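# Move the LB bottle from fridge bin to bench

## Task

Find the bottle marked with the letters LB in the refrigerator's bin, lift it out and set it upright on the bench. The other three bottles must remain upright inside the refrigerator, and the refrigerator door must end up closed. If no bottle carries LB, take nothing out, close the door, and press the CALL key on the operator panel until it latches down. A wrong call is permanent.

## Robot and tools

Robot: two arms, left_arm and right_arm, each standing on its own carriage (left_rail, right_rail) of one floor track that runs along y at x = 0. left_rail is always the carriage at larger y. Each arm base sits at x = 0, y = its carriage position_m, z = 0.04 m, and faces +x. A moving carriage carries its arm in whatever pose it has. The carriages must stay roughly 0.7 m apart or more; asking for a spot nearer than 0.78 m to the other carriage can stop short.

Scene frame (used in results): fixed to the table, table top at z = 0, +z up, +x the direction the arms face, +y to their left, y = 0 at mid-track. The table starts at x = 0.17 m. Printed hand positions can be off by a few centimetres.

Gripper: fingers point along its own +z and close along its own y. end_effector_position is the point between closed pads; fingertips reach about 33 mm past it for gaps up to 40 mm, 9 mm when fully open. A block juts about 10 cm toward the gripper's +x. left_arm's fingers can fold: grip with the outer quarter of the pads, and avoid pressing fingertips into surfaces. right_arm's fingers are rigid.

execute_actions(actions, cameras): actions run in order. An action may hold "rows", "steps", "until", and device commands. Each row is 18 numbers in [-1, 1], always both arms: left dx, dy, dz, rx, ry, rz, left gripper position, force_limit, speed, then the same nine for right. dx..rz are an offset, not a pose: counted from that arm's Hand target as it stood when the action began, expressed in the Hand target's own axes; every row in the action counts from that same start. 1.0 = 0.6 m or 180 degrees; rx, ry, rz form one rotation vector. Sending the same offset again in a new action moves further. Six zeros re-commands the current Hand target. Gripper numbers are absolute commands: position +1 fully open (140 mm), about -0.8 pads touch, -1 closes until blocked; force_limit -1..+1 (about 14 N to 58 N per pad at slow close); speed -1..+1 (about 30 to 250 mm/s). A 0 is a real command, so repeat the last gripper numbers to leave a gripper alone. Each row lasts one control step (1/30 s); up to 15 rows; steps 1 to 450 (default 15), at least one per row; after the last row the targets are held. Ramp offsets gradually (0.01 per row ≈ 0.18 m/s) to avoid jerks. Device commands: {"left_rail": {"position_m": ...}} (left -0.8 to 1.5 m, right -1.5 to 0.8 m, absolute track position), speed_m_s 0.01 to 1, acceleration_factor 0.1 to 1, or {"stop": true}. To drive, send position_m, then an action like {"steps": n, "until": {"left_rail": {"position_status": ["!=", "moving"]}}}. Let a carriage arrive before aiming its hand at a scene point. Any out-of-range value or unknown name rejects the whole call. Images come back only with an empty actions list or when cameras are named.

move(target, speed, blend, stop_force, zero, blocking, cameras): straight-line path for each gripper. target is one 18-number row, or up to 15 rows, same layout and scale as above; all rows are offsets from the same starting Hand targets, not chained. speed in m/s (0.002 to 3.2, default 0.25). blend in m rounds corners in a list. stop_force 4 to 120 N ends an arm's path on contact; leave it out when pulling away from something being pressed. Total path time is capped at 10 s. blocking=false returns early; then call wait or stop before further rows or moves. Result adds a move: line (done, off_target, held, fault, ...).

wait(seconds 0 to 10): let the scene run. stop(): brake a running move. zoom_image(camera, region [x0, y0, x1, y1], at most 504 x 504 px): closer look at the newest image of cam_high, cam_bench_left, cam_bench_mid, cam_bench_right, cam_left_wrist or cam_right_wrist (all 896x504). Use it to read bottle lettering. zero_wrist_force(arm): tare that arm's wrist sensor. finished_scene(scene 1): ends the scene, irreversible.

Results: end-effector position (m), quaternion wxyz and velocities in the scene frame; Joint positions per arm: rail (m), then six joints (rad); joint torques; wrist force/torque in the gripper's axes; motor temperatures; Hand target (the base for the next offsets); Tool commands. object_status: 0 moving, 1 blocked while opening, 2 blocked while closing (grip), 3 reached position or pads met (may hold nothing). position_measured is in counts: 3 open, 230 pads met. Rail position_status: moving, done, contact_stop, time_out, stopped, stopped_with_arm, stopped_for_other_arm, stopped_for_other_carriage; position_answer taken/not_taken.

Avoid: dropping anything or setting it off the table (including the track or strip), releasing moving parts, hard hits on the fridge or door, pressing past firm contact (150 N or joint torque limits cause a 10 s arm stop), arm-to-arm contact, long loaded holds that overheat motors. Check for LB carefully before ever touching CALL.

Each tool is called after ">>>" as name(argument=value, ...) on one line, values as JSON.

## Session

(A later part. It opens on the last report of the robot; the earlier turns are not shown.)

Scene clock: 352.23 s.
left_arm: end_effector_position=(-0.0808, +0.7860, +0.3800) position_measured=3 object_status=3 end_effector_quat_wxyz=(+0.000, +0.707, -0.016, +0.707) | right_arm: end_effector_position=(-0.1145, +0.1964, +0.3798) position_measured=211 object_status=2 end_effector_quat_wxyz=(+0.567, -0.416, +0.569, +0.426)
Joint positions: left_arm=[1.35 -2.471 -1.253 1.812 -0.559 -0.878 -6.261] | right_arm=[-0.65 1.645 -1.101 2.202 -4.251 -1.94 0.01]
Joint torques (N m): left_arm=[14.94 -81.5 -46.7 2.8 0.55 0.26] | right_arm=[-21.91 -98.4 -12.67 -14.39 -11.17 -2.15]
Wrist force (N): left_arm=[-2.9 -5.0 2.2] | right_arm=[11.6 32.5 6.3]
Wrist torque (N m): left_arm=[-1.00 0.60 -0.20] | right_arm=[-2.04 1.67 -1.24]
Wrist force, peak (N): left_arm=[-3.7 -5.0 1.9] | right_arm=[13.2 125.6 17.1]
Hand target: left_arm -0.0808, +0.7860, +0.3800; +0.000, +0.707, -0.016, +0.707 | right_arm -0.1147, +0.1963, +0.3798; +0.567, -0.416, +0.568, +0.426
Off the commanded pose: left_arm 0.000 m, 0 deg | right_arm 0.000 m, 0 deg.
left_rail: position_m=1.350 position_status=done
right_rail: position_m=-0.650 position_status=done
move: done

>>> move(target=[[0,0,0,0,0,0,1,0.5,0.5,0,-0.001,-0.0617,-0.0175,0,0,-1,0.7,-0.3],[0,0,0,0,0,0,1,0.5,0.5,0,-0.0095,-0.1228,-0.035,0,0,-1,0.7,-0.3],[0,0,0,0,0,0,1,0.5,0.5,0,-0.023,-0.183,-0.052,0,0,-1,0.7,-0.3],[0,0,0,0,0,0,1,0.5,0.5,0,-0.046,-0.2532,-0.0735,0,0,-1,0.7,-0.3],[0,0,0,0,0,0,1,0.5,0.5,0,-0.0765,-0.3208,-0.094,0,0,-1,0.7,-0.3]], speed=0.08, blend=0.005, cameras=["cam_left_wrist","cam_high","cam_right_wrist"])

Scene clock: 374.73 s.
left_arm: end_effector_position=(-0.0808, +0.7860, +0.3800) position_measured=3 object_status=3 end_effector_quat_wxyz=(+0.000, +0.707, -0.016, +0.707) | right_arm: end_effector_position=(-0.1342, +0.1066, +0.3791) position_measured=211 object_status=2 end_effector_quat_wxyz=(+0.537, -0.455, +0.537, +0.465)
Joint positions: left_arm=[1.35 -2.471 -1.253 1.812 -0.559 -0.878 -6.261] | right_arm=[-0.65 1.6 -1.196 2.405 -4.36 -1.755 0.01]
Joint torques (N m): left_arm=[12.95 -82.41 -46.15 2.93 0.03 0.86] | right_arm=[-47.53 -45.13 -19.15 -4.63 -26.32 -0.59]
Wrist force (N): left_arm=[-3.0 -4.8 1.6] | right_arm=[-0.5 70.7 3.0]
Wrist torque (N m): left_arm=[-0.97 0.62 -0.21] | right_arm=[-2.02 1.64 -1.01]
Wrist force, peak (N): left_arm=[-3.4 -5.3 2.2] | right_arm=[-4.6 130.4 3.6]
Hand target: left_arm -0.0808, +0.7860, +0.3800; +0.000, +0.707, -0.016, +0.707 | right_arm -0.1342, +0.1066, +0.3791; +0.537, -0.455, +0.537, +0.465 (not the last commanded pose)
Tool commands: left_gripper/position=+1.0 left_gripper/force_limit=+0.5 left_gripper/speed=+0.5 right_gripper/position=-1.0 right_gripper/force_limit=+0.701961 right_gripper/speed=-0.301961
Off the commanded pose: left_arm 0.000 m, 0 deg | right_arm 0.108 m, 9 deg.
TORQUE FAULT: the external load on joint 6 (wrist 2) of the right arm reached its load limit, and that arm stopped for 10 seconds. A torque fault puts only its own arm into a fault stop. That arm's remaining commands of this call were not run. That arm's target is now where it stood when the stop ended, not its last command. That arm keeps its grip as last carried out and accepts commands again: back off and push less far. That arm stops again whenever a joint's load reaches its limit.
left_rail: position_m=1.350 position_status=done
right_rail: position_m=-0.650 position_status=done
move: fault (right_arm); path passed 2 of 5 targets
Images, in order (width x height): cam_high 896x504, cam_left_wrist 896x504, cam_right_wrist 896x504.

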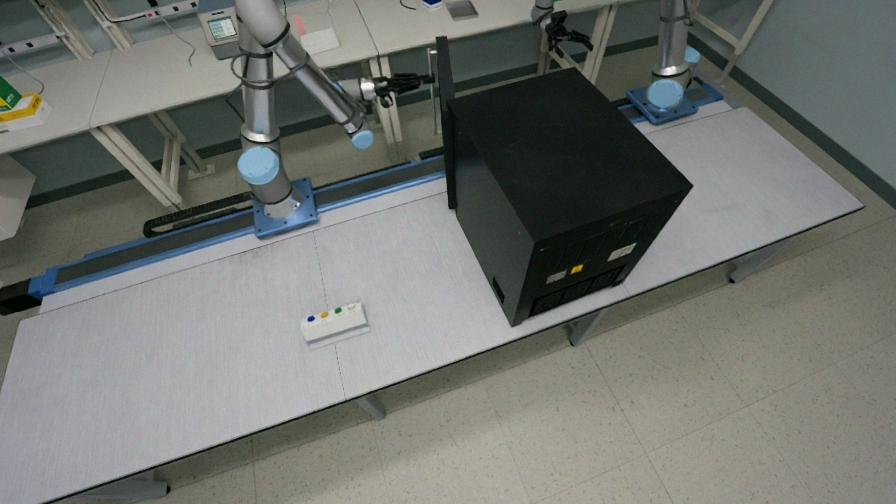

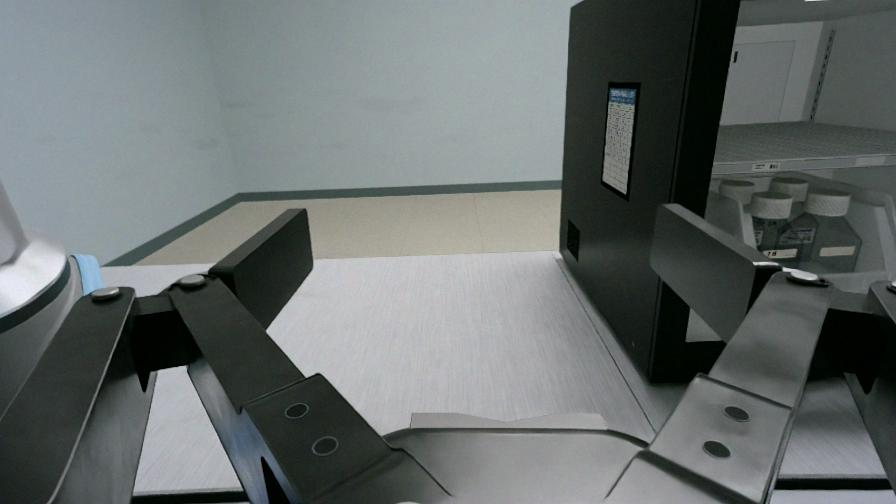

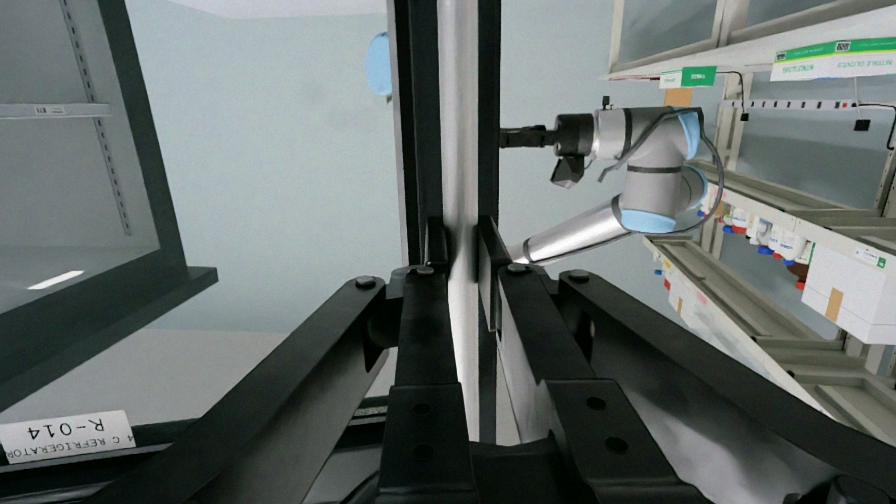

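>>> move(target=[[0,0,0,0,0,0,1,0.5,0.5,0,0.003,-0.002,0,0,0,-1,0.7,-0.3],[0,0,0,0,0,0,1,0.5,0.5,0,-0.001,-0.0555,-0.014,0,0,-1,0.7,-0.3],[0,0,0,0,0,0,1,0.5,0.5,0,-0.012,-0.1177,-0.03,0,0,-1,0.7,-0.3]], speed=0.06, blend=0.002)

Scene clock: 387.97 s.
left_arm: end_effector_position=(-0.0808, +0.7860, +0.3800) position_measured=3 object_status=3 end_effector_quat_wxyz=(+0.000, +0.707, -0.016, +0.707) | right_arm: end_effector_position=(-0.1380, +0.0358, +0.3784) position_measured=211 object_status=2 end_effector_quat_wxyz=(+0.515, -0.479, +0.515, +0.490)
Joint positions: left_arm=[1.35 -2.471 -1.253 1.812 -0.559 -0.878 -6.261] | right_arm=[-0.65 1.525 -1.265 2.561 -4.447 -1.586 0.01]
Joint torques (N m): left_arm=[16.69 -81.23 -46.52 3.12 0.33 0.97] | right_arm=[-56.19 -50.33 0.96 -3.8 -20.96 2.97]
Wrist force (N): left_arm=[-3.0 -4.6 2.0] | right_arm=[-10.7 63.4 -0.8]
Wrist torque (N m): left_arm=[-0.91 0.62 -0.20] | right_arm=[-2.20 1.30 -1.24]
Wrist force, peak (N): left_arm=[-3.3 -5.3 2.0] | right_arm=[1.3 74.0 3.0]
Hand target: left_arm -0.0808, +0.7860, +0.3800; +0.000, +0.707, -0.016, +0.707 | right_arm -0.1380, +0.0357, +0.3783; +0.515, -0.480, +0.515, +0.490
Off the commanded pose: left_arm 0.000 m, 0 deg | right_arm 0.000 m, 0 deg.
left_rail: position_m=1.350 position_status=done
right_rail: position_m=-0.650 position_status=done
move: done; blend cut to 0 m at target 1

>>> move(target=[0,0,0,0,0,0,1,0.5,0.5,0,0.002,-0.043,-0.018,0,0,-1,0.7,-0.3], speed=0.06)

>>> execute_actions(actions=[{"left_rail":{"position_m":0.95},"steps":150,"until":{"left_rail":{"position_status":["!=","moving"]}}}])

>>> move(target=[-0.083,0.15,0.38,0,0,0,1,0.5,0.5,0,0,0,0,0,0,-1,0.7,-0.3], speed=0.3, cameras=["cam_left_wrist","cam_right_wrist"])

>>> zoom_image(camera="cam_left_wrist", region=[350, 150, 650, 420])

Scene clock: 405.67 s.
left_arm: end_effector_position=(-0.0808, +0.7860, +0.3800) position_measured=3 object_status=3 end_effector_quat_wxyz=(+0.000, +0.707, -0.016, +0.707) | right_arm: end_effector_position=(-0.1406, +0.0101, +0.3780) position_measured=211 object_status=2 end_effector_quat_wxyz=(+0.501, -0.494, +0.501, +0.504) end_effector_velocity=(-0.001, -0.001, +0.000) end_effector_angular_velocity=(+0.001, -0.001, +0.004)
Joint positions: left_arm=[1.35 -2.471 -1.253 1.812 -0.559 -0.878 -6.261] | right_arm=[-0.65 1.468 -1.292 2.623 -4.483 -1.472 0.011]
Joint velocities: left_arm=[within noise] | right_arm=[0 -0.001 0 0.001 -0.002 0.005 -0.001]
Joint torques (N m): left_arm=[17.46 -82.16 -47.31 3.18 0.34 0.51] | right_arm=[58.67 -62.47 -0.85 -13.19 37.17 2.97]
Wrist force (N): left_arm=[-2.7 -4.7 2.0] | right_arm=[4.6 -107.6 10.9]
Wrist torque (N m): left_arm=[-0.94 0.55 -0.21] | right_arm=[-0.72 1.49 -1.11]
Wrist force, peak (N): left_arm=[-3.2 -5.4 1.9] | right_arm=[4.6 -107.6 10.9]
Hand target: left_arm -0.0808, +0.7860, +0.3800; +0.000, +0.707, -0.016, +0.707 | right_arm -0.1408, +0.0101, +0.3781; +0.501, -0.494, +0.501, +0.504
Off the commanded pose: left_arm 0.000 m, 0 deg | right_arm 0.000 m, 0 deg.
left_rail: position_m=1.350 position_status=done
right_rail: position_m=-0.650 position_status=done
move: done

Scene clock: 407.23 s.
left_arm: end_effector_position=(-0.0808, +0.3861, +0.3800) position_measured=3 object_status=3 end_effector_quat_wxyz=(+0.000, +0.707, -0.016, +0.707) | right_arm: end_effector_position=(-0.1407, +0.0101, +0.3781) position_measured=211 object_status=2 end_effector_quat_wxyz=(+0.501, -0.494, +0.501, +0.504)
Joint positions: left_arm=[0.95 -2.471 -1.253 1.812 -0.559 -0.878 -6.261] | right_arm=[-0.65 1.468 -1.292 2.623 -4.483 -1.472 0.011]
Joint torques (N m): left_arm=[13.5 -72.89 -39.65 3.67 0.52 0.23] | right_arm=[82.65 -64.71 0.79 -13.41 39.98 2.7]
Wrist force (N): left_arm=[-3.2 -4.9 1.8] | right_arm=[6.0 -113.0 11.7]
Wrist torque (N m): left_arm=[-0.99 0.66 -0.21] | right_arm=[-0.71 1.54 -1.07]
Wrist force, peak (N): left_arm=[-3.1 -7.3 1.9] | right_arm=[6.2 -113.2 11.6]
Hand target: left_arm -0.0808, +0.3861, +0.3800; +0.000, +0.707, -0.016, +0.707 | right_arm -0.1408, +0.0101, +0.3781; +0.501, -0.494, +0.501, +0.504
Tool commands: left_gripper/position=+1.0 left_gripper/force_limit=+0.5 left_gripper/speed=+0.5 right_gripper/position=-1.0 right_gripper/force_limit=+0.7 right_gripper/speed=-0.3
Off the commanded pose: left_arm 0.000 m, 0 deg | right_arm 0.000 m, 0 deg.
left_rail: position_m=0.950 position_status=done
right_rail: position_m=-0.650 position_status=done

Scene clock: 408.73 s.
left_arm: end_effector_position=(+0.1450, +0.2922, +0.3282) position_measured=3 object_status=3 end_effector_quat_wxyz=(+0.000, +0.707, -0.016, +0.707) | right_arm: end_effector_position=(-0.1408, +0.0101, +0.3781) position_measured=211 object_status=2 end_effector_quat_wxyz=(+0.501, -0.494, +0.501, +0.504)
Joint positions: left_arm=[0.95 -2.122 -1.23 1.89 -0.66 -0.529 -6.261] | right_arm=[-0.65 1.468 -1.292 2.623 -4.483 -1.472 0.011]
Joint torques (N m): left_arm=[18.37 -54.56 -44.18 -0.73 2.6 2.13] | right_arm=[83.19 -66.99 -1.31 -13.62 39.72 2.66]
Wrist force (N): left_arm=[-3.1 -4.9 2.0] | right_arm=[6.4 -112.7 11.4]
Wrist torque (N m): left_arm=[-1.00 0.58 -0.14] | right_arm=[-0.66 1.45 -1.07]
Wrist force, peak (N): left_arm=[-3.5 -4.3 4.8] | right_arm=[6.4 -113.1 11.6]
Hand target: left_arm +0.1451, +0.2922, +0.3282; +0.000, +0.707, -0.016, +0.707 | right_arm -0.1408, +0.0101, +0.3781; +0.501, -0.494, +0.501, +0.504
Off the commanded pose: left_arm 0.000 m, 0 deg | right_arm 0.000 m, 0 deg.
left_rail: position_m=0.950 position_status=done
right_rail: position_m=-0.650 position_status=done
move: done
Images, in order (width x height): cam_left_wrist 896x504, cam_right_wrist 896x504.

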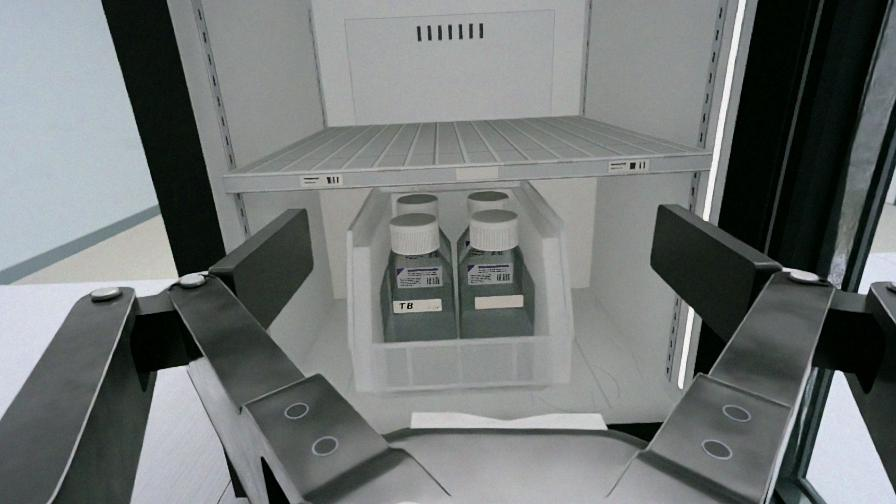

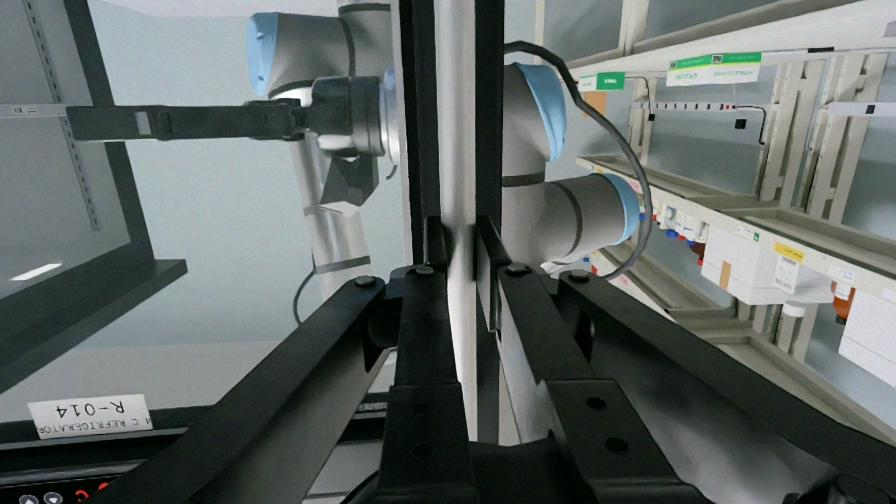

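Scaled by 1.680 from the camera's 896x504 image, which has a finer 1280x720 frame.

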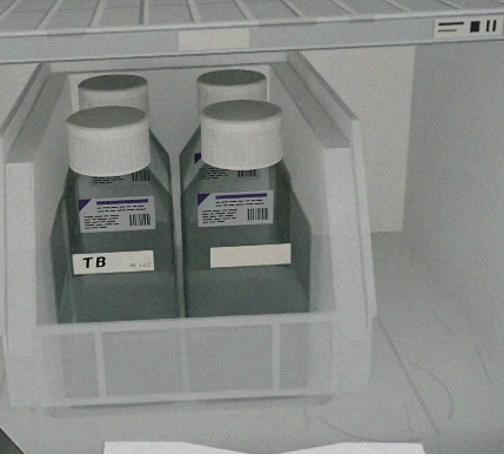

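>>> move(target=[0,0,0,0,0,0,1,0.5,0.5,0,-0.005,0,0,0,0,-1,0.7,-0.3], speed=0.05, cameras=["cam_left_wrist"])

>>> zoom_image(camera="cam_left_wrist", region=[380, 180, 540, 320])

Scene clock: 412.17 s.
left_arm: end_effector_position=(+0.1451, +0.2922, +0.3282) position_measured=3 object_status=3 end_effector_quat_wxyz=(+0.000, +0.707, -0.016, +0.707) | right_arm: end_effector_position=(-0.1381, +0.0100, +0.3781) position_measured=211 object_status=2 end_effector_quat_wxyz=(+0.501, -0.494, +0.501, +0.504)
Joint positions: left_arm=[0.95 -2.122 -1.23 1.89 -0.66 -0.529 -6.261] | right_arm=[-0.65 1.458 -1.293 2.625 -4.485 -1.462 0.011]
Joint torques (N m): left_arm=[18.17 -52.28 -44.81 -0.8 2.38 2.07] | right_arm=[-7.15 -54.2 -0.79 -7.37 5.51 2.77]
Wrist force (N): left_arm=[-3.3 -5.0 2.3] | right_arm=[-3.6 -13.6 4.1]
Wrist torque (N m): left_arm=[-1.00 0.65 -0.14] | right_arm=[-1.77 1.27 -1.24]
Wrist force, peak (N): left_arm=[-3.4 -5.2 2.1] | right_arm=[6.4 -113.8 11.6]
Hand target: left_arm +0.1451, +0.2922, +0.3282; +0.000, +0.707, -0.016, +0.707 | right_arm -0.1378, +0.0100, +0.3781; +0.501, -0.494, +0.501, +0.504
Off the commanded pose: left_arm 0.000 m, 0 deg | right_arm 0.000 m, 0 deg.
left_rail: position_m=0.950 position_status=done
right_rail: position_m=-0.650 position_status=done
move: done
Images, in order (width x height): cam_left_wrist 896x504.

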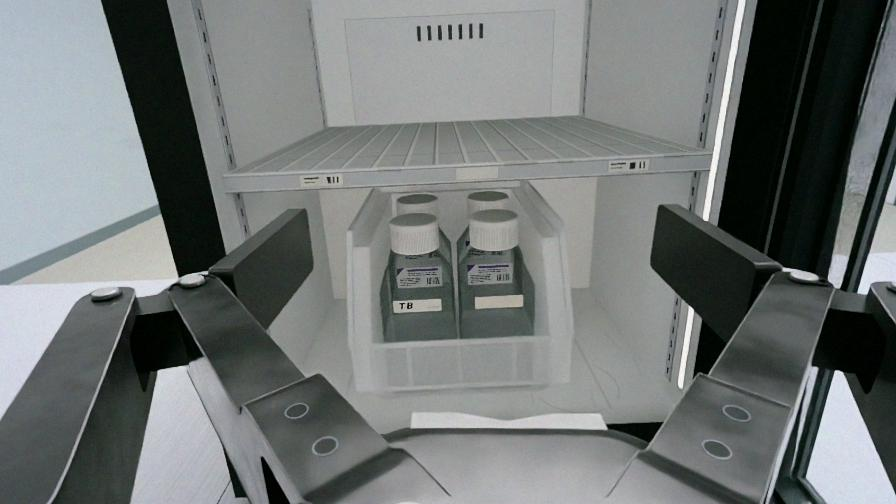

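Scaled by 3.150 from the camera's 896x504 image, which has a finer 1280x720 frame.

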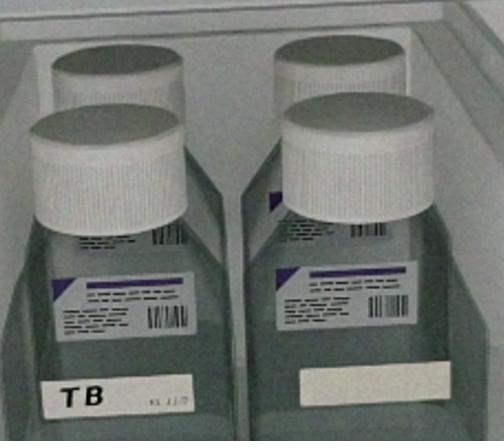

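>>> move(target=[[0,0,0,0,0,0,-0.07,0,0,0,0,0,0,0,0,-1,0.7,-0.3],[-0.125,-0.066,0.257,0,0,0,-0.07,0,0,0,0,0,0,0,0,-1,0.7,-0.3]], speed=0.2, cameras=["cam_left_wrist"])

Scene clock: 437.70 s.
left_arm: end_effector_position=(+0.3001, +0.3300, +0.2541) position_measured=137 object_status=3 end_effector_quat_wxyz=(+0.000, +0.707, -0.016, +0.707) | right_arm: end_effector_position=(-0.1378, +0.0100, +0.3781) position_measured=211 object_status=2 end_effector_quat_wxyz=(+0.501, -0.494, +0.501, +0.504)
Joint positions: left_arm=[0.95 -1.924 -1.229 2.065 -0.836 -0.331 -6.261] | right_arm=[-0.65 1.458 -1.293 2.625 -4.485 -1.462 0.011]
Joint torques (N m): left_arm=[14.23 -46.85 -24.83 -1.08 2.33 1.75] | right_arm=[-14.6 -23.78 -1.12 -2.1 -2.36 2.64]
Wrist force (N): left_arm=[-3.0 -5.1 1.9] | right_arm=[-3.4 4.5 1.3]
Wrist torque (N m): left_arm=[-1.03 0.54 -0.20] | right_arm=[-0.70 0.59 -1.24]
Wrist force, peak (N): left_arm=[-4.0 -5.5 3.9] | right_arm=[-4.5 -10.9 4.2]
Hand target: left_arm +0.3002, +0.3300, +0.2540; +0.000, +0.707, -0.016, +0.707 | right_arm -0.1378, +0.0100, +0.3781; +0.501, -0.494, +0.501, +0.504
Off the commanded pose: left_arm 0.000 m, 0 deg | right_arm 0.000 m, 0 deg.
left_rail: position_m=0.950 position_status=done
right_rail: position_m=-0.650 position_status=done
move: done
Images, in order (width x height): cam_left_wrist 896x504.

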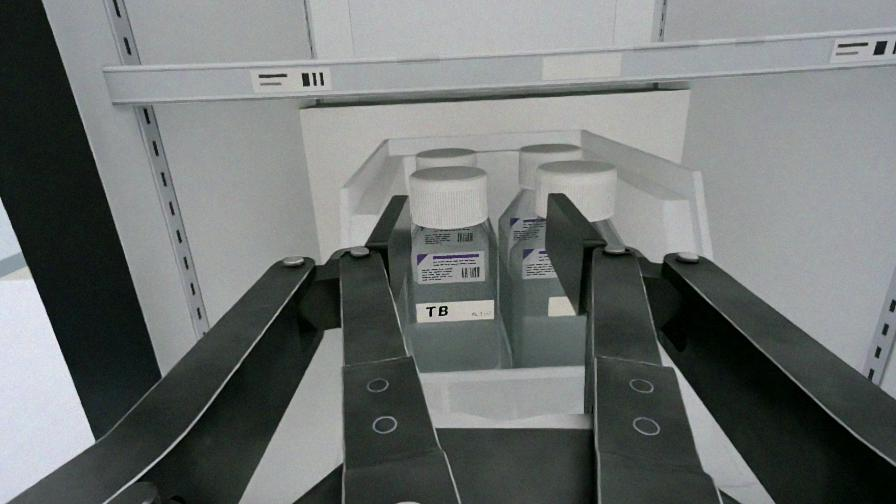

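>>> move(target=[0,-0.015,0.142,0,0,0,-0.07,0,0,0,0,0,0,0,0,-1,0.7,-0.3], speed=0.08, stop_force=8, cameras=["cam_left_wrist"])

Scene clock: 447.70 s.
left_arm: end_effector_position=(+0.3856, +0.3371, +0.2542) position_measured=137 object_status=3 end_effector_quat_wxyz=(+0.000, +0.707, -0.016, +0.707) | right_arm: end_effector_position=(-0.1378, +0.0100, +0.3781) position_measured=211 object_status=2 end_effector_quat_wxyz=(+0.501, -0.494, +0.501, +0.504)
Joint positions: left_arm=[0.95 -1.787 -1.238 2.078 -0.841 -0.195 -6.26] | right_arm=[-0.65 1.458 -1.293 2.625 -4.485 -1.462 0.011]
Joint torques (N m): left_arm=[17.11 -48.29 -41.78 -1.62 2.84 2.14] | right_arm=[-17 -29.8 -2.02 -2.28 -0.03 2.33]
Wrist force (N): left_arm=[-3.1 -5.7 1.7] | right_arm=[-3.6 4.8 1.2]
Wrist torque (N m): left_arm=[-0.99 0.62 -0.20] | right_arm=[-0.61 0.61 -1.24]
Wrist force, peak (N): left_arm=[-3.5 -5.3 2.9] | right_arm=[-4.0 4.9 1.4]
Hand target: left_arm +0.3856, +0.3371, +0.2542; +0.000, +0.707, -0.016, +0.707 | right_arm -0.1378, +0.0100, +0.3781; +0.501, -0.494, +0.501, +0.504
Off the commanded pose: left_arm 0.000 m, 0 deg | right_arm 0.000 m, 0 deg.
left_rail: position_m=0.950 position_status=done
right_rail: position_m=-0.650 position_status=done
move: done
Images, in order (width x height): cam_left_wrist 896x504.

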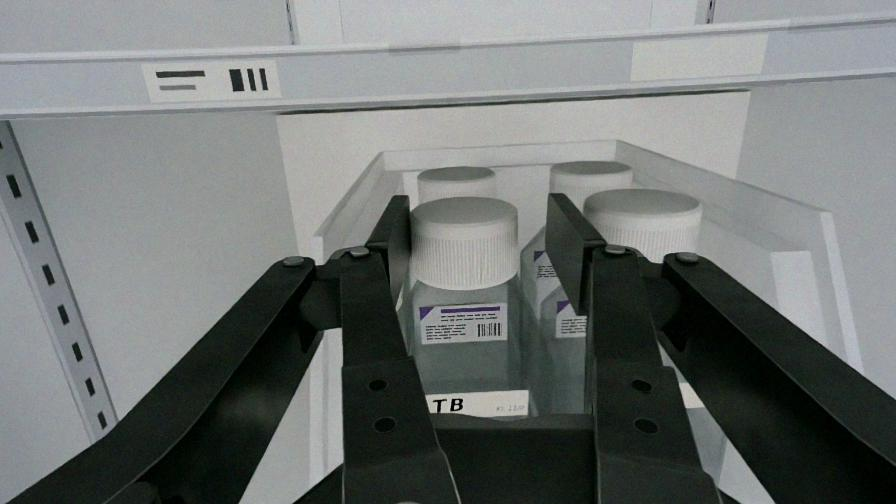

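>>> move(target=[[0,-0.010,0,0,0,0,-0.07,0,0,0,0,0,0,0,0,-1,0.7,-0.3],[0,-0.010,0,0,0,0,-0.11,0,0,0,0,0,0,0,0,-1,0.7,-0.3],[0,-0.010,0.028,0,0,0,-0.11,0,0,0,0,0,0,0,0,-1,0.7,-0.3]], speed=0.05, cameras=["cam_left_wrist"])

Scene clock: 456.57 s.
left_arm: end_effector_position=(+0.4024, +0.3427, +0.2543) position_measured=143 object_status=3 end_effector_quat_wxyz=(+0.000, +0.707, -0.016, +0.707) | right_arm: end_effector_position=(-0.1378, +0.0100, +0.3781) position_measured=211 object_status=2 end_effector_quat_wxyz=(+0.501, -0.494, +0.501, +0.504)
Joint positions: left_arm=[0.95 -1.761 -1.244 2.087 -0.844 -0.168 -6.26] | right_arm=[-0.65 1.458 -1.293 2.625 -4.485 -1.462 0.011]
Joint torques (N m): left_arm=[20.41 -49.33 -41.03 3.23 1.96 0.77] | right_arm=[-14.89 -33.29 -0.98 -1.92 -0.58 2.32]
Wrist force (N): left_arm=[-3.3 -4.9 2.1] | right_arm=[-3.9 4.6 1.2]
Wrist torque (N m): left_arm=[-0.99 0.60 -0.20] | right_arm=[-0.67 0.66 -1.24]
Wrist force, peak (N): left_arm=[-3.2 -6.1 1.5] | right_arm=[-3.8 5.0 1.6]
Hand target: left_arm +0.4025, +0.3427, +0.2543; +0.000, +0.707, -0.016, +0.707 | right_arm -0.1378, +0.0100, +0.3781; +0.501, -0.494, +0.501, +0.504
Off the commanded pose: left_arm 0.000 m, 0 deg | right_arm 0.000 m, 0 deg.
left_rail: position_m=0.950 position_status=done
right_rail: position_m=-0.650 position_status=done
move: done
Images, in order (width x height): cam_left_wrist 896x504.

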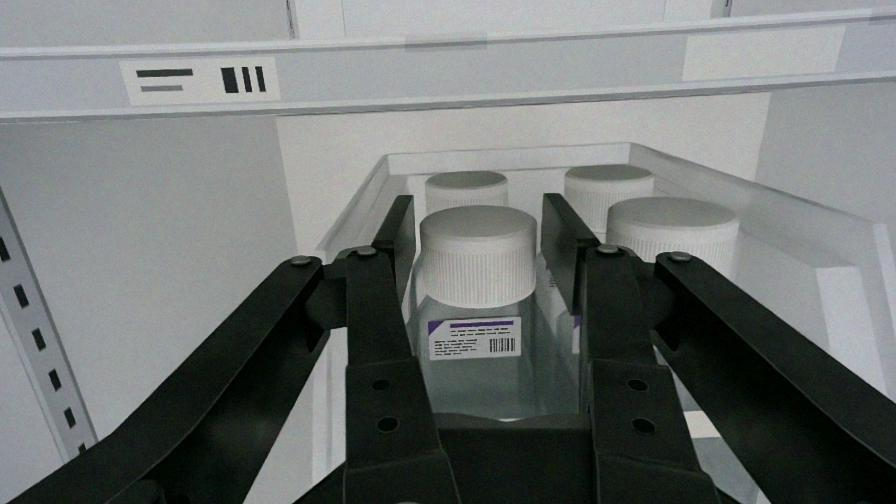

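>>> execute_actions(actions=[{"rows":[[0,0,0,0,0,0,-1,0,-1,0,0,0,0,0,0,-1,0.7,-0.3]],"steps":45}])

>>> move(target=[0,0,-0.03,0,0,0,-1,0,-1,0,0,0,0,0,0,-1,0.7,-0.3], speed=0.04, cameras=["cam_left_wrist"])

Scene clock: 460.83 s.
left_arm: end_effector_position=(+0.4025, +0.3427, +0.2543) position_measured=161 object_status=2 end_effector_quat_wxyz=(+0.000, +0.707, -0.016, +0.707) | right_arm: end_effector_position=(-0.1378, +0.0100, +0.3781) position_measured=211 object_status=2 end_effector_quat_wxyz=(+0.501, -0.494, +0.501, +0.504)
Joint positions: left_arm=[0.95 -1.761 -1.244 2.087 -0.844 -0.168 -6.26] | right_arm=[-0.65 1.458 -1.293 2.625 -4.485 -1.462 0.011]
Joint torques (N m): left_arm=[18 -46.45 -35.16 1.94 0.4 -2.15] | right_arm=[-13.62 -32.67 -1.08 -2.46 -0.62 2.31]
Wrist force (N): left_arm=[-1.7 -3.9 1.1] | right_arm=[-3.5 4.6 1.4]
Wrist torque (N m): left_arm=[-0.96 0.62 -0.48] | right_arm=[-0.66 0.64 -1.23]
Wrist force, peak (N): left_arm=[-3.7 -5.3 1.8] | right_arm=[-3.9 5.0 1.3]
Hand target: left_arm +0.4025, +0.3427, +0.2543; +0.000, +0.707, -0.016, +0.707 | right_arm -0.1378, +0.0100, +0.3781; +0.501, -0.494, +0.501, +0.504
Off the commanded pose: left_arm 0.000 m, 0 deg | right_arm 0.000 m, 0 deg.
left_rail: position_m=0.950 position_status=done
right_rail: position_m=-0.650 position_status=done

Scene clock: 461.70 s.
left_arm: end_effector_position=(+0.3846, +0.3431, +0.2543) position_measured=161 object_status=2 end_effector_quat_wxyz=(+0.000, +0.707, -0.016, +0.707) | right_arm: end_effector_position=(-0.1378, +0.0100, +0.3780) position_measured=211 object_status=2 end_effector_quat_wxyz=(+0.501, -0.494, +0.501, +0.504)
Joint positions: left_arm=[0.95 -1.791 -1.246 2.09 -0.845 -0.198 -6.26] | right_arm=[-0.65 1.458 -1.293 2.625 -4.485 -1.462 0.011]
Joint torques (N m): left_arm=[-16.45 -60.83 -13.03 -3.78 -3.72 -0.37] | right_arm=[-14.18 -33.7 -3.87 -2.61 -0.62 2.55]
Wrist force (N): left_arm=[30.4 -3.1 6.8] | right_arm=[-1.2 5.1 1.2]
Wrist torque (N m): left_arm=[-0.97 1.15 -0.63] | right_arm=[-0.70 0.64 -1.23]
Wrist force, peak (N): left_arm=[31.2 -4.9 8.0] | right_arm=[-2.5 5.3 1.3]
Hand target: left_arm +0.3845, +0.3431, +0.2543; +0.000, +0.707, -0.016, +0.707 | right_arm -0.1378, +0.0100, +0.3781; +0.501, -0.494, +0.501, +0.504
Off the commanded pose: left_arm 0.000 m, 0 deg | right_arm 0.000 m, 0 deg.
left_rail: position_m=0.950 position_status=done
right_rail: position_m=-0.650 position_status=done
move: done
Images, in order (width x height): cam_left_wrist 896x504.

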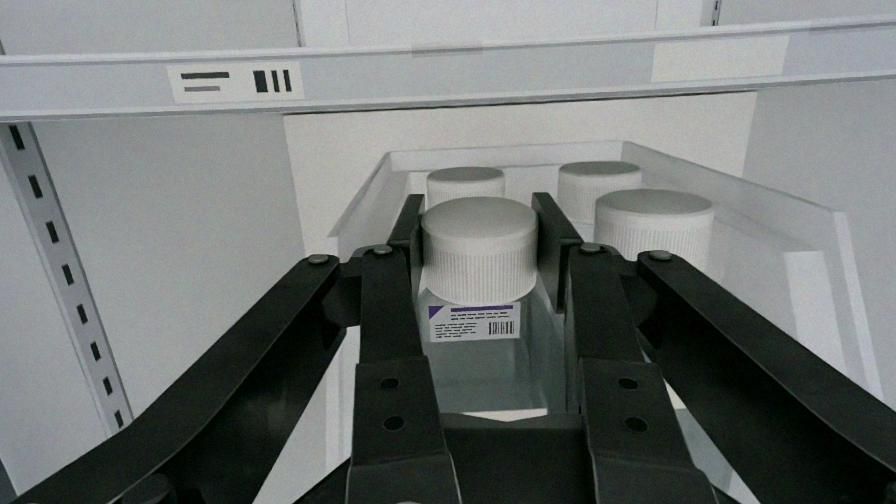

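>>> move(target=[0.02,0,0,0,0,0,-1,0,-1,0,0,0,0,0,0,-1,0.7,-0.3], speed=0.04, cameras=["cam_left_wrist"])

Scene clock: 473.17 s.
left_arm: end_effector_position=(+0.3845, +0.3428, +0.2663) position_measured=161 object_status=2 end_effector_quat_wxyz=(+0.000, +0.707, -0.016, +0.707) | right_arm: end_effector_position=(-0.1378, +0.0101, +0.3781) position_measured=211 object_status=2 end_effector_quat_wxyz=(+0.501, -0.494, +0.501, +0.504)
Joint positions: left_arm=[0.95 -1.791 -1.263 2.084 -0.822 -0.198 -6.26] | right_arm=[-0.65 1.458 -1.293 2.625 -4.485 -1.462 0.011]
Joint torques (N m): left_arm=[6.07 -78.47 -42.41 3.45 1.61 -3.4] | right_arm=[-14.24 -37.36 -18.24 -2.49 -0.39 2.68]
Wrist force (N): left_arm=[-7.0 -4.8 1.6] | right_arm=[-4.4 4.6 1.3]
Wrist torque (N m): left_arm=[-1.00 0.47 -0.03] | right_arm=[-0.63 0.54 -1.23]
Wrist force, peak (N): left_arm=[30.9 -3.0 6.6] | right_arm=[-4.9 4.6 1.3]
Hand target: left_arm +0.3845, +0.3429, +0.2663; +0.000, +0.707, -0.016, +0.707 | right_arm -0.1378, +0.0100, +0.3781; +0.501, -0.494, +0.501, +0.504
Off the commanded pose: left_arm 0.000 m, 0 deg | right_arm 0.000 m, 0 deg.
left_rail: position_m=0.950 position_status=done
right_rail: position_m=-0.650 position_status=done
move: done
Images, in order (width x height): cam_left_wrist 896x504.

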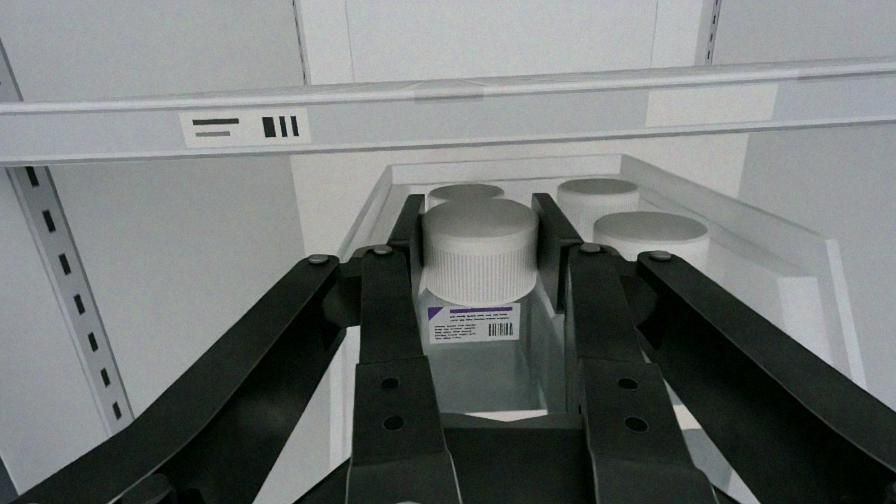

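>>> move(target=[[0.005,0,0.0,0,0,0,-1,0,-1,0,0,0,0,0,0,-1,0.7,-0.3],[0.001,0,-0.042,0,0.0833,0,-1,0,-1,0,0,0,0,0,0,-1,0.7,-0.3]], speed=0.05, cameras=["cam_left_wrist"])

Scene clock: 489.83 s.
left_arm: end_effector_position=(+0.3593, +0.3435, +0.2670) position_measured=161 object_status=2 end_effector_quat_wxyz=(-0.022, +0.699, -0.035, +0.714) end_effector_velocity=(+0.000, +0.001, +0.001) end_effector_angular_velocity=(+0.004, -0.002, +0.003) | right_arm: end_effector_position=(-0.1378, +0.0100, +0.3781) position_measured=211 object_status=2 end_effector_quat_wxyz=(+0.501, -0.494, +0.501, +0.504)
Joint positions: left_arm=[0.95 -1.834 -1.241 2.069 -0.744 -0.245 -6.283] | right_arm=[-0.65 1.458 -1.293 2.625 -4.485 -1.462 0.011]
Joint velocities: left_arm=[0 0 0.001 -0.001 0.006 -0.004 -0.001] | right_arm=[within noise]
Joint torques (N m): left_arm=[-17.42 -50.45 -38.33 5.12 -4.23 0.74] | right_arm=[-10.31 -41.82 -2.06 -3.63 -0.77 2.31]
Wrist force (N): left_arm=[-5.8 0.0 3.3] | right_arm=[-4.9 5.1 1.2]
Wrist torque (N m): left_arm=[-1.17 0.36 -0.56] | right_arm=[-0.64 0.63 -1.23]
Wrist force, peak (N): left_arm=[-7.2 -4.8 1.8] | right_arm=[-4.9 5.4 1.4]
Hand target: left_arm +0.3593, +0.3434, +0.2669; +0.002, +0.609, -0.016, +0.793 | right_arm -0.1378, +0.0100, +0.3781; +0.501, -0.494, +0.501, +0.504
Off the commanded pose: left_arm 0.000 m, 14 deg | right_arm 0.000 m, 0 deg.
left_rail: position_m=0.950 position_status=done
right_rail: position_m=-0.650 position_status=done
joint sent to its limit (left arm) — joint 7 (wrist 3), lower limit.
move: off_target (left_arm)
Images, in order (width x height): cam_left_wrist 896x504.

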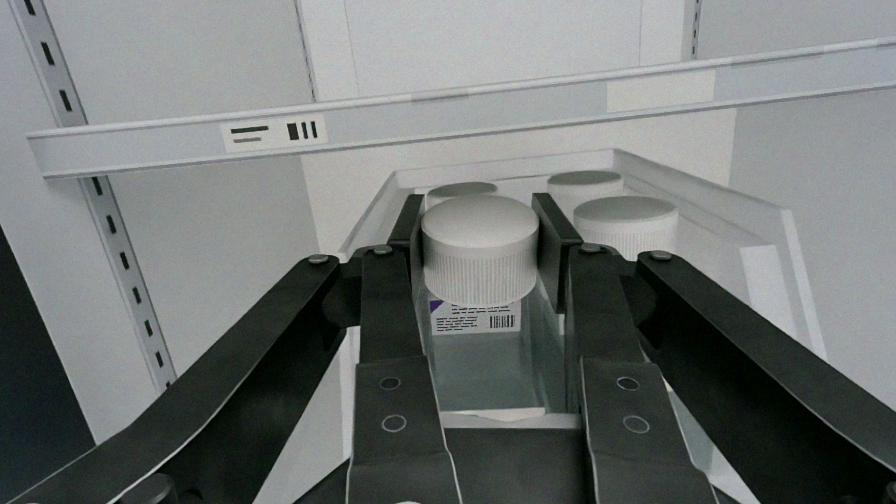

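>>> move(target=[[0.009,0,0.045,0,-0.0833,0,-1,0,-1,0,0,0,0,0,0,-1,0.7,-0.3],[-0.0367,0,0.057,0,-0.0833,0,-1,0,-1,0,0,0,0,0,0,-1,0.7,-0.3]], speed=0.04, cameras=["cam_left_wrist"])

Scene clock: 497.57 s.
left_arm: end_effector_position=(+0.3980, +0.3428, +0.2546) position_measured=161 object_status=2 end_effector_quat_wxyz=(+0.000, +0.707, -0.016, +0.707) | right_arm: end_effector_position=(-0.1378, +0.0100, +0.3781) position_measured=211 object_status=2 end_effector_quat_wxyz=(+0.501, -0.494, +0.501, +0.504)
Joint positions: left_arm=[0.95 -1.768 -1.245 2.087 -0.843 -0.176 -6.26] | right_arm=[-0.65 1.458 -1.293 2.625 -4.485 -1.462 0.011]
Joint torques (N m): left_arm=[20.53 -42.3 -24.03 -2.18 2.64 2.28] | right_arm=[-4.57 -44.95 -1.74 -3.2 -0.32 2.24]
Wrist force (N): left_arm=[-1.5 -6.0 1.1] | right_arm=[-4.1 4.5 1.2]
Wrist torque (N m): left_arm=[-1.14 0.32 -0.25] | right_arm=[-0.65 0.62 -1.24]
Wrist force, peak (N): left_arm=[-6.2 -5.7 1.0] | right_arm=[-4.8 5.5 1.4]
Hand target: left_arm +0.3981, +0.3428, +0.2545; +0.000, +0.707, -0.016, +0.707 | right_arm -0.1378, +0.0100, +0.3781; +0.501, -0.494, +0.501, +0.504
Off the commanded pose: left_arm 0.000 m, 0 deg | right_arm 0.000 m, 0 deg.
left_rail: position_m=0.950 position_status=done
right_rail: position_m=-0.650 position_status=done
move: done
Images, in order (width x height): cam_left_wrist 896x504.

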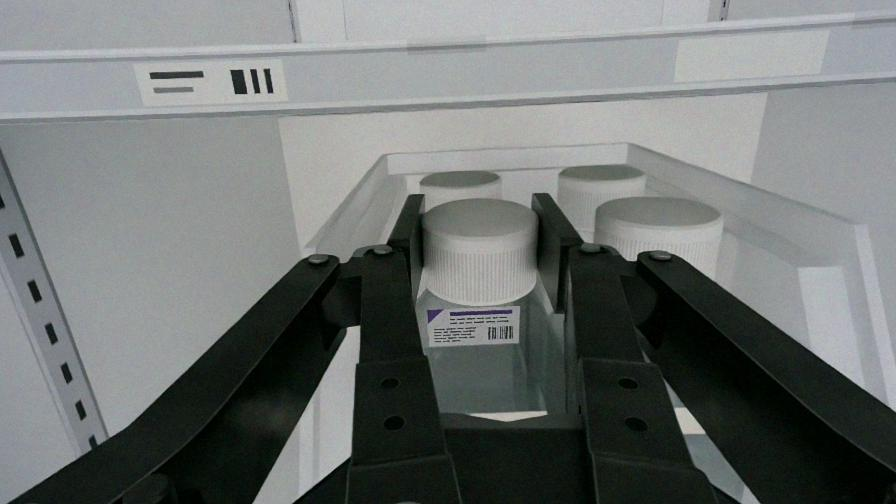

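>>> execute_actions(actions=[{"rows":[[0,0,0,0,0,0,-0.11,0,-0.5,0,0,0,0,0,0,-1,0.7,-0.3]],"steps":20}])

>>> move(target=[[0,0,-0.18,0,0,0,-0.11,0,0,0,0,0,0,0,0,-1,0.7,-0.3],[0.1,-0.1,-0.5,0,0,0,-0.11,0,0,0,0,0,0,0,0,-1,0.7,-0.3],[0.1,-0.1,-0.5,0,0,0.5,-0.11,0,0,0,0,0,0,0,0,-1,0.7,-0.3],[0.1,-0.1,-0.5,0,0,0.98,-0.11,0,0,0,0,0,0,0,0,-1,0.7,-0.3]], speed=[0.1,0.3,0.8,0.8])

>>> move(target=[[0,0,0,0,0,0.5,-0.11,0,0,0,0,0,0,0,0,-1,0.7,-0.3],[0,0,0,0,0,0.99,-0.11,0,0,0,0,0,0,0,0,-1,0.7,-0.3]], speed=0.8, cameras=["cam_left_wrist"])

Scene clock: 505.33 s.
left_arm: end_effector_position=(+0.3981, +0.3428, +0.2545) position_measured=143 object_status=3 end_effector_quat_wxyz=(+0.000, +0.707, -0.016, +0.707) | right_arm: end_effector_position=(-0.1378, +0.0100, +0.3781) position_measured=211 object_status=2 end_effector_quat_wxyz=(+0.501, -0.494, +0.501, +0.504)
Joint positions: left_arm=[0.95 -1.768 -1.245 2.088 -0.844 -0.175 -6.26] | right_arm=[-0.65 1.458 -1.293 2.625 -4.485 -1.462 0.011]
Joint torques (N m): left_arm=[15.02 -59.69 -32.55 -1.78 0.43 2.18] | right_arm=[1.17 -45.85 -1.48 -3.67 -0.49 1.48]
Wrist force (N): left_arm=[-2.6 -5.3 1.8] | right_arm=[-4.9 4.1 1.3]
Wrist torque (N m): left_arm=[-1.09 0.45 -0.20] | right_arm=[-0.74 0.61 -1.23]
Wrist force, peak (N): left_arm=[3.1 -6.8 1.9] | right_arm=[-4.7 4.9 1.7]
Hand target: left_arm +0.3981, +0.3428, +0.2545; +0.000, +0.707, -0.016, +0.707 | right_arm -0.1378, +0.0100, +0.3781; +0.501, -0.494, +0.501, +0.504
Off the commanded pose: left_arm 0.000 m, 0 deg | right_arm 0.000 m, 0 deg.
left_rail: position_m=0.950 position_status=done
right_rail: position_m=-0.650 position_status=done

Scene clock: 511.73 s.
left_arm: end_effector_position=(+0.0994, +0.4081, +0.3159) position_measured=143 object_status=3 end_effector_quat_wxyz=(+0.707, -0.007, +0.707, -0.022) | right_arm: end_effector_position=(-0.1378, +0.0100, +0.3781) position_measured=211 object_status=2 end_effector_quat_wxyz=(+0.501, -0.494, +0.501, +0.504)
Joint positions: left_arm=[0.95 -2.296 -1.348 2.082 -0.733 -0.703 -3.182] | right_arm=[-0.65 1.458 -1.293 2.625 -4.485 -1.462 0.011]
Joint torques (N m): left_arm=[20.53 -73.16 -42.05 -0.29 -2.68 1.25] | right_arm=[3.78 -50.17 -2.37 -3.83 -0.23 1.9]
Wrist force (N): left_arm=[-5.8 -4.9 1.7] | right_arm=[-4.7 4.7 1.4]
Wrist torque (N m): left_arm=[-0.80 1.75 0.14] | right_arm=[-0.61 0.58 -1.23]
Wrist force, peak (N): left_arm=[-5.9 -4.9 1.9] | right_arm=[-5.0 4.8 1.6]
Hand target: left_arm +0.0994, +0.4081, +0.3159; +0.707, -0.007, +0.707, -0.022 | right_arm -0.1378, +0.0100, +0.3781; +0.501, -0.494, +0.501, +0.504
Off the commanded pose: left_arm 0.000 m, 0 deg | right_arm 0.000 m, 0 deg.
left_rail: position_m=0.950 position_status=done
right_rail: position_m=-0.650 position_status=done
move: done

Scene clock: 515.43 s.
left_arm: end_effector_position=(+0.0994, +0.4081, +0.3159) position_measured=143 object_status=3 end_effector_quat_wxyz=(+0.033, +0.707, +0.018, +0.706) | right_arm: end_effector_position=(-0.1378, +0.0100, +0.3781) position_measured=211 object_status=2 end_effector_quat_wxyz=(+0.501, -0.494, +0.501, +0.504)
Joint positions: left_arm=[0.95 -2.296 -1.348 2.082 -0.733 -0.703 -0.072] | right_arm=[-0.65 1.458 -1.293 2.625 -4.485 -1.462 0.011]
Joint torques (N m): left_arm=[20.44 -72.06 -40.5 -0.36 -2.93 2.6] | right_arm=[2.25 -46.98 -1.51 -3.64 -0.64 2.3]
Wrist force (N): left_arm=[-2.8 -5.0 1.9] | right_arm=[-4.5 4.6 1.2]
Wrist torque (N m): left_arm=[-1.00 0.50 -0.27] | right_arm=[-0.64 0.52 -1.23]
Wrist force, peak (N): left_arm=[-6.0 -5.2 1.7] | right_arm=[-4.7 5.0 1.6]
Hand target: left_arm +0.0994, +0.4081, +0.3159; +0.033, +0.707, +0.018, +0.706 | right_arm -0.1378, +0.0100, +0.3781; +0.501, -0.494, +0.501, +0.504
Off the commanded pose: left_arm 0.000 m, 0 deg | right_arm 0.000 m, 0 deg.
left_rail: position_m=0.950 position_status=done
right_rail: position_m=-0.650 position_status=done
move: done
Images, in order (width x height): cam_left_wrist 896x504.

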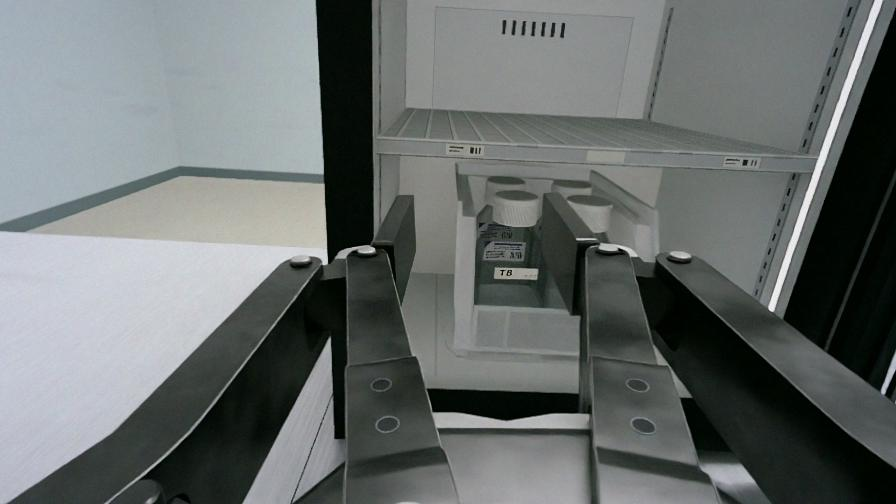

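>>> move(target=[[-0.11,0.0927,0.353,0,0,0.023,-0.11,0,0,0,0,0,0,0,0,-1,0.7,-0.3],[-0.11,0.0907,0.5,0,0,0.023,-0.11,0,0,0,0,0,0,0,0,-1,0.7,-0.3]], speed=[0.25,0.08], cameras=["cam_left_wrist"])

Scene clock: 535.67 s.
left_arm: end_effector_position=(+0.3979, +0.3425, +0.2539) position_measured=143 object_status=3 end_effector_quat_wxyz=(+0.008, +0.707, -0.008, +0.707) | right_arm: end_effector_position=(-0.1378, +0.0100, +0.3781) position_measured=211 object_status=2 end_effector_quat_wxyz=(+0.501, -0.494, +0.501, +0.504)
Joint positions: left_arm=[0.95 -1.768 -1.243 2.087 -0.845 -0.176 0.001] | right_arm=[-0.65 1.458 -1.293 2.625 -4.485 -1.462 0.011]
Joint torques (N m): left_arm=[19.3 -47.17 -41 3.19 2.4 -1.45] | right_arm=[3.11 -48.92 -2.16 -3.91 -0.66 2.03]
Wrist force (N): left_arm=[-2.3 -5.3 1.4] | right_arm=[-4.7 4.5 1.7]
Wrist torque (N m): left_arm=[-1.06 0.38 -0.21] | right_arm=[-0.67 0.56 -1.24]
Wrist force, peak (N): left_arm=[-2.8 -5.4 3.6] | right_arm=[-5.1 4.6 1.8]
Hand target: left_arm +0.3980, +0.3425, +0.2539; +0.008, +0.707, -0.008, +0.707 | right_arm -0.1378, +0.0100, +0.3781; +0.501, -0.494, +0.501, +0.504
Off the commanded pose: left_arm 0.000 m, 0 deg | right_arm 0.000 m, 0 deg.
left_rail: position_m=0.950 position_status=done
right_rail: position_m=-0.650 position_status=done
move: done
Images, in order (width x height): cam_left_wrist 896x504.

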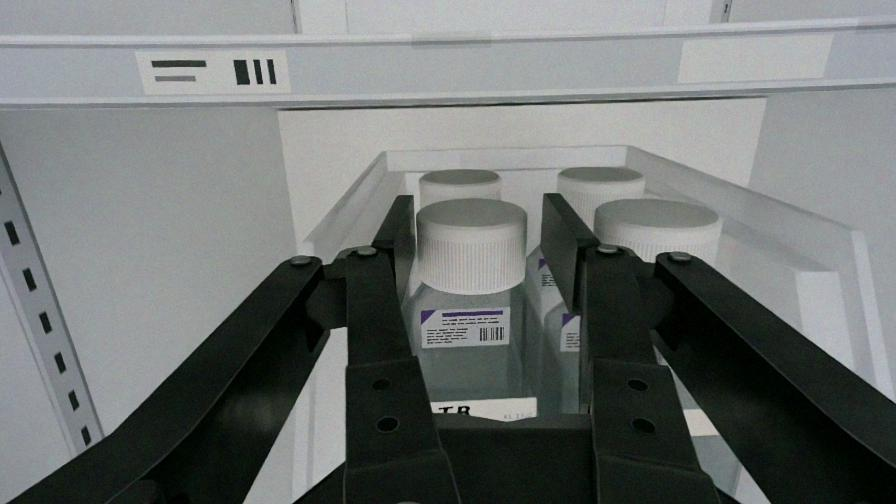

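>>> execute_actions(actions=[{"rows":[[0,-0.005,0.01,0,0,0,-0.11,0,-0.5,0,0,0,0,0,0,-1,0.7,-0.3]],"steps":25},{"rows":[[0,0,0,0,0,0,-1,0,-1,0,0,0,0,0,0,-1,0.7,-0.3]],"steps":45}])

>>> move(target=[[0.0267,0,0,0,0,0,-1,0,-1,0,0,0,0,0,0,-1,0.7,-0.3],[0.0267,0,-0.03,0,0,0,-1,0,-1,0,0,0,0,0,0,-1,0.7,-0.3],[0.0227,0,-0.078,0,0.0833,0,-1,0,-1,0,0,0,0,0,0,-1,0.7,-0.3]], speed=0.06, cameras=["cam_left_wrist"])

Scene clock: 545.90 s.
left_arm: end_effector_position=(+0.4041, +0.3453, +0.2539) position_measured=161 object_status=2 end_effector_quat_wxyz=(+0.008, +0.707, -0.008, +0.707) | right_arm: end_effector_position=(-0.1378, +0.0100, +0.3781) position_measured=211 object_status=2 end_effector_quat_wxyz=(+0.501, -0.494, +0.501, +0.504)
Joint positions: left_arm=[0.95 -1.759 -1.246 2.092 -0.846 -0.166 0.001] | right_arm=[-0.65 1.458 -1.293 2.625 -4.485 -1.462 0.011]
Joint torques (N m): left_arm=[18.59 -77.91 -27.17 -1.84 1.77 2.54] | right_arm=[1.22 -47.96 -2.12 -3.84 -0.54 1.39]
Wrist force (N): left_arm=[-1.0 -5.9 0.7] | right_arm=[-4.4 4.2 1.4]
Wrist torque (N m): left_arm=[-1.11 0.46 -0.20] | right_arm=[-0.66 0.55 -1.23]
Wrist force, peak (N): left_arm=[-2.4 -5.9 1.8] | right_arm=[-5.2 4.7 1.5]
Hand target: left_arm +0.4041, +0.3453, +0.2539; +0.008, +0.707, -0.008, +0.707 | right_arm -0.1378, +0.0100, +0.3781; +0.501, -0.494, +0.501, +0.504
Off the commanded pose: left_arm 0.000 m, 0 deg | right_arm 0.000 m, 0 deg.
left_rail: position_m=0.950 position_status=done
right_rail: position_m=-0.650 position_status=done

Scene clock: 550.03 s.
left_arm: end_effector_position=(+0.3573, +0.3463, +0.2676) position_measured=161 object_status=2 end_effector_quat_wxyz=(+0.009, +0.609, -0.007, +0.793) | right_arm: end_effector_position=(-0.1378, +0.0100, +0.3781) position_measured=211 object_status=2 end_effector_quat_wxyz=(+0.501, -0.494, +0.501, +0.504)
Joint positions: left_arm=[0.95 -1.819 -0.979 1.953 -0.101 -0.344 -0.843] | right_arm=[-0.65 1.458 -1.293 2.625 -4.485 -1.462 0.011]
Joint torques (N m): left_arm=[-7.68 -61.3 -32.69 7.35 -5.81 -2.14] | right_arm=[-0.04 -49.49 -2.43 -4.15 -0.61 1.55]
Wrist force (N): left_arm=[-6.1 -5.2 1.2] | right_arm=[-5.3 4.5 1.5]
Wrist torque (N m): left_arm=[-0.98 0.26 0.11] | right_arm=[-0.67 0.59 -1.24]
Wrist force, peak (N): left_arm=[-6.8 -5.5 1.7] | right_arm=[-5.7 4.8 1.4]
Hand target: left_arm +0.3573, +0.3464, +0.2676; +0.009, +0.609, -0.007, +0.793 | right_arm -0.1378, +0.0100, +0.3781; +0.501, -0.494, +0.501, +0.504
Off the commanded pose: left_arm 0.000 m, 0 deg | right_arm 0.000 m, 0 deg.
left_rail: position_m=0.950 position_status=done
right_rail: position_m=-0.650 position_status=done
move: done
Images, in order (width x height): cam_left_wrist 896x504.

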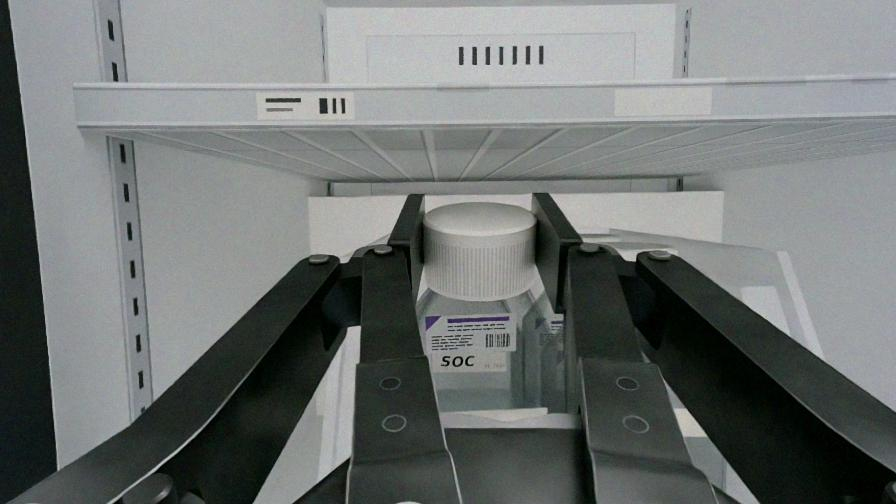

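>>> zoom_image(camera="cam_left_wrist", region=[400, 280, 720, 430])

Scaled by 1.575 from the camera's 896x504 image, which has a finer 1280x720 frame.

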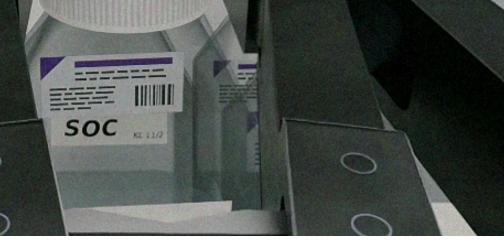

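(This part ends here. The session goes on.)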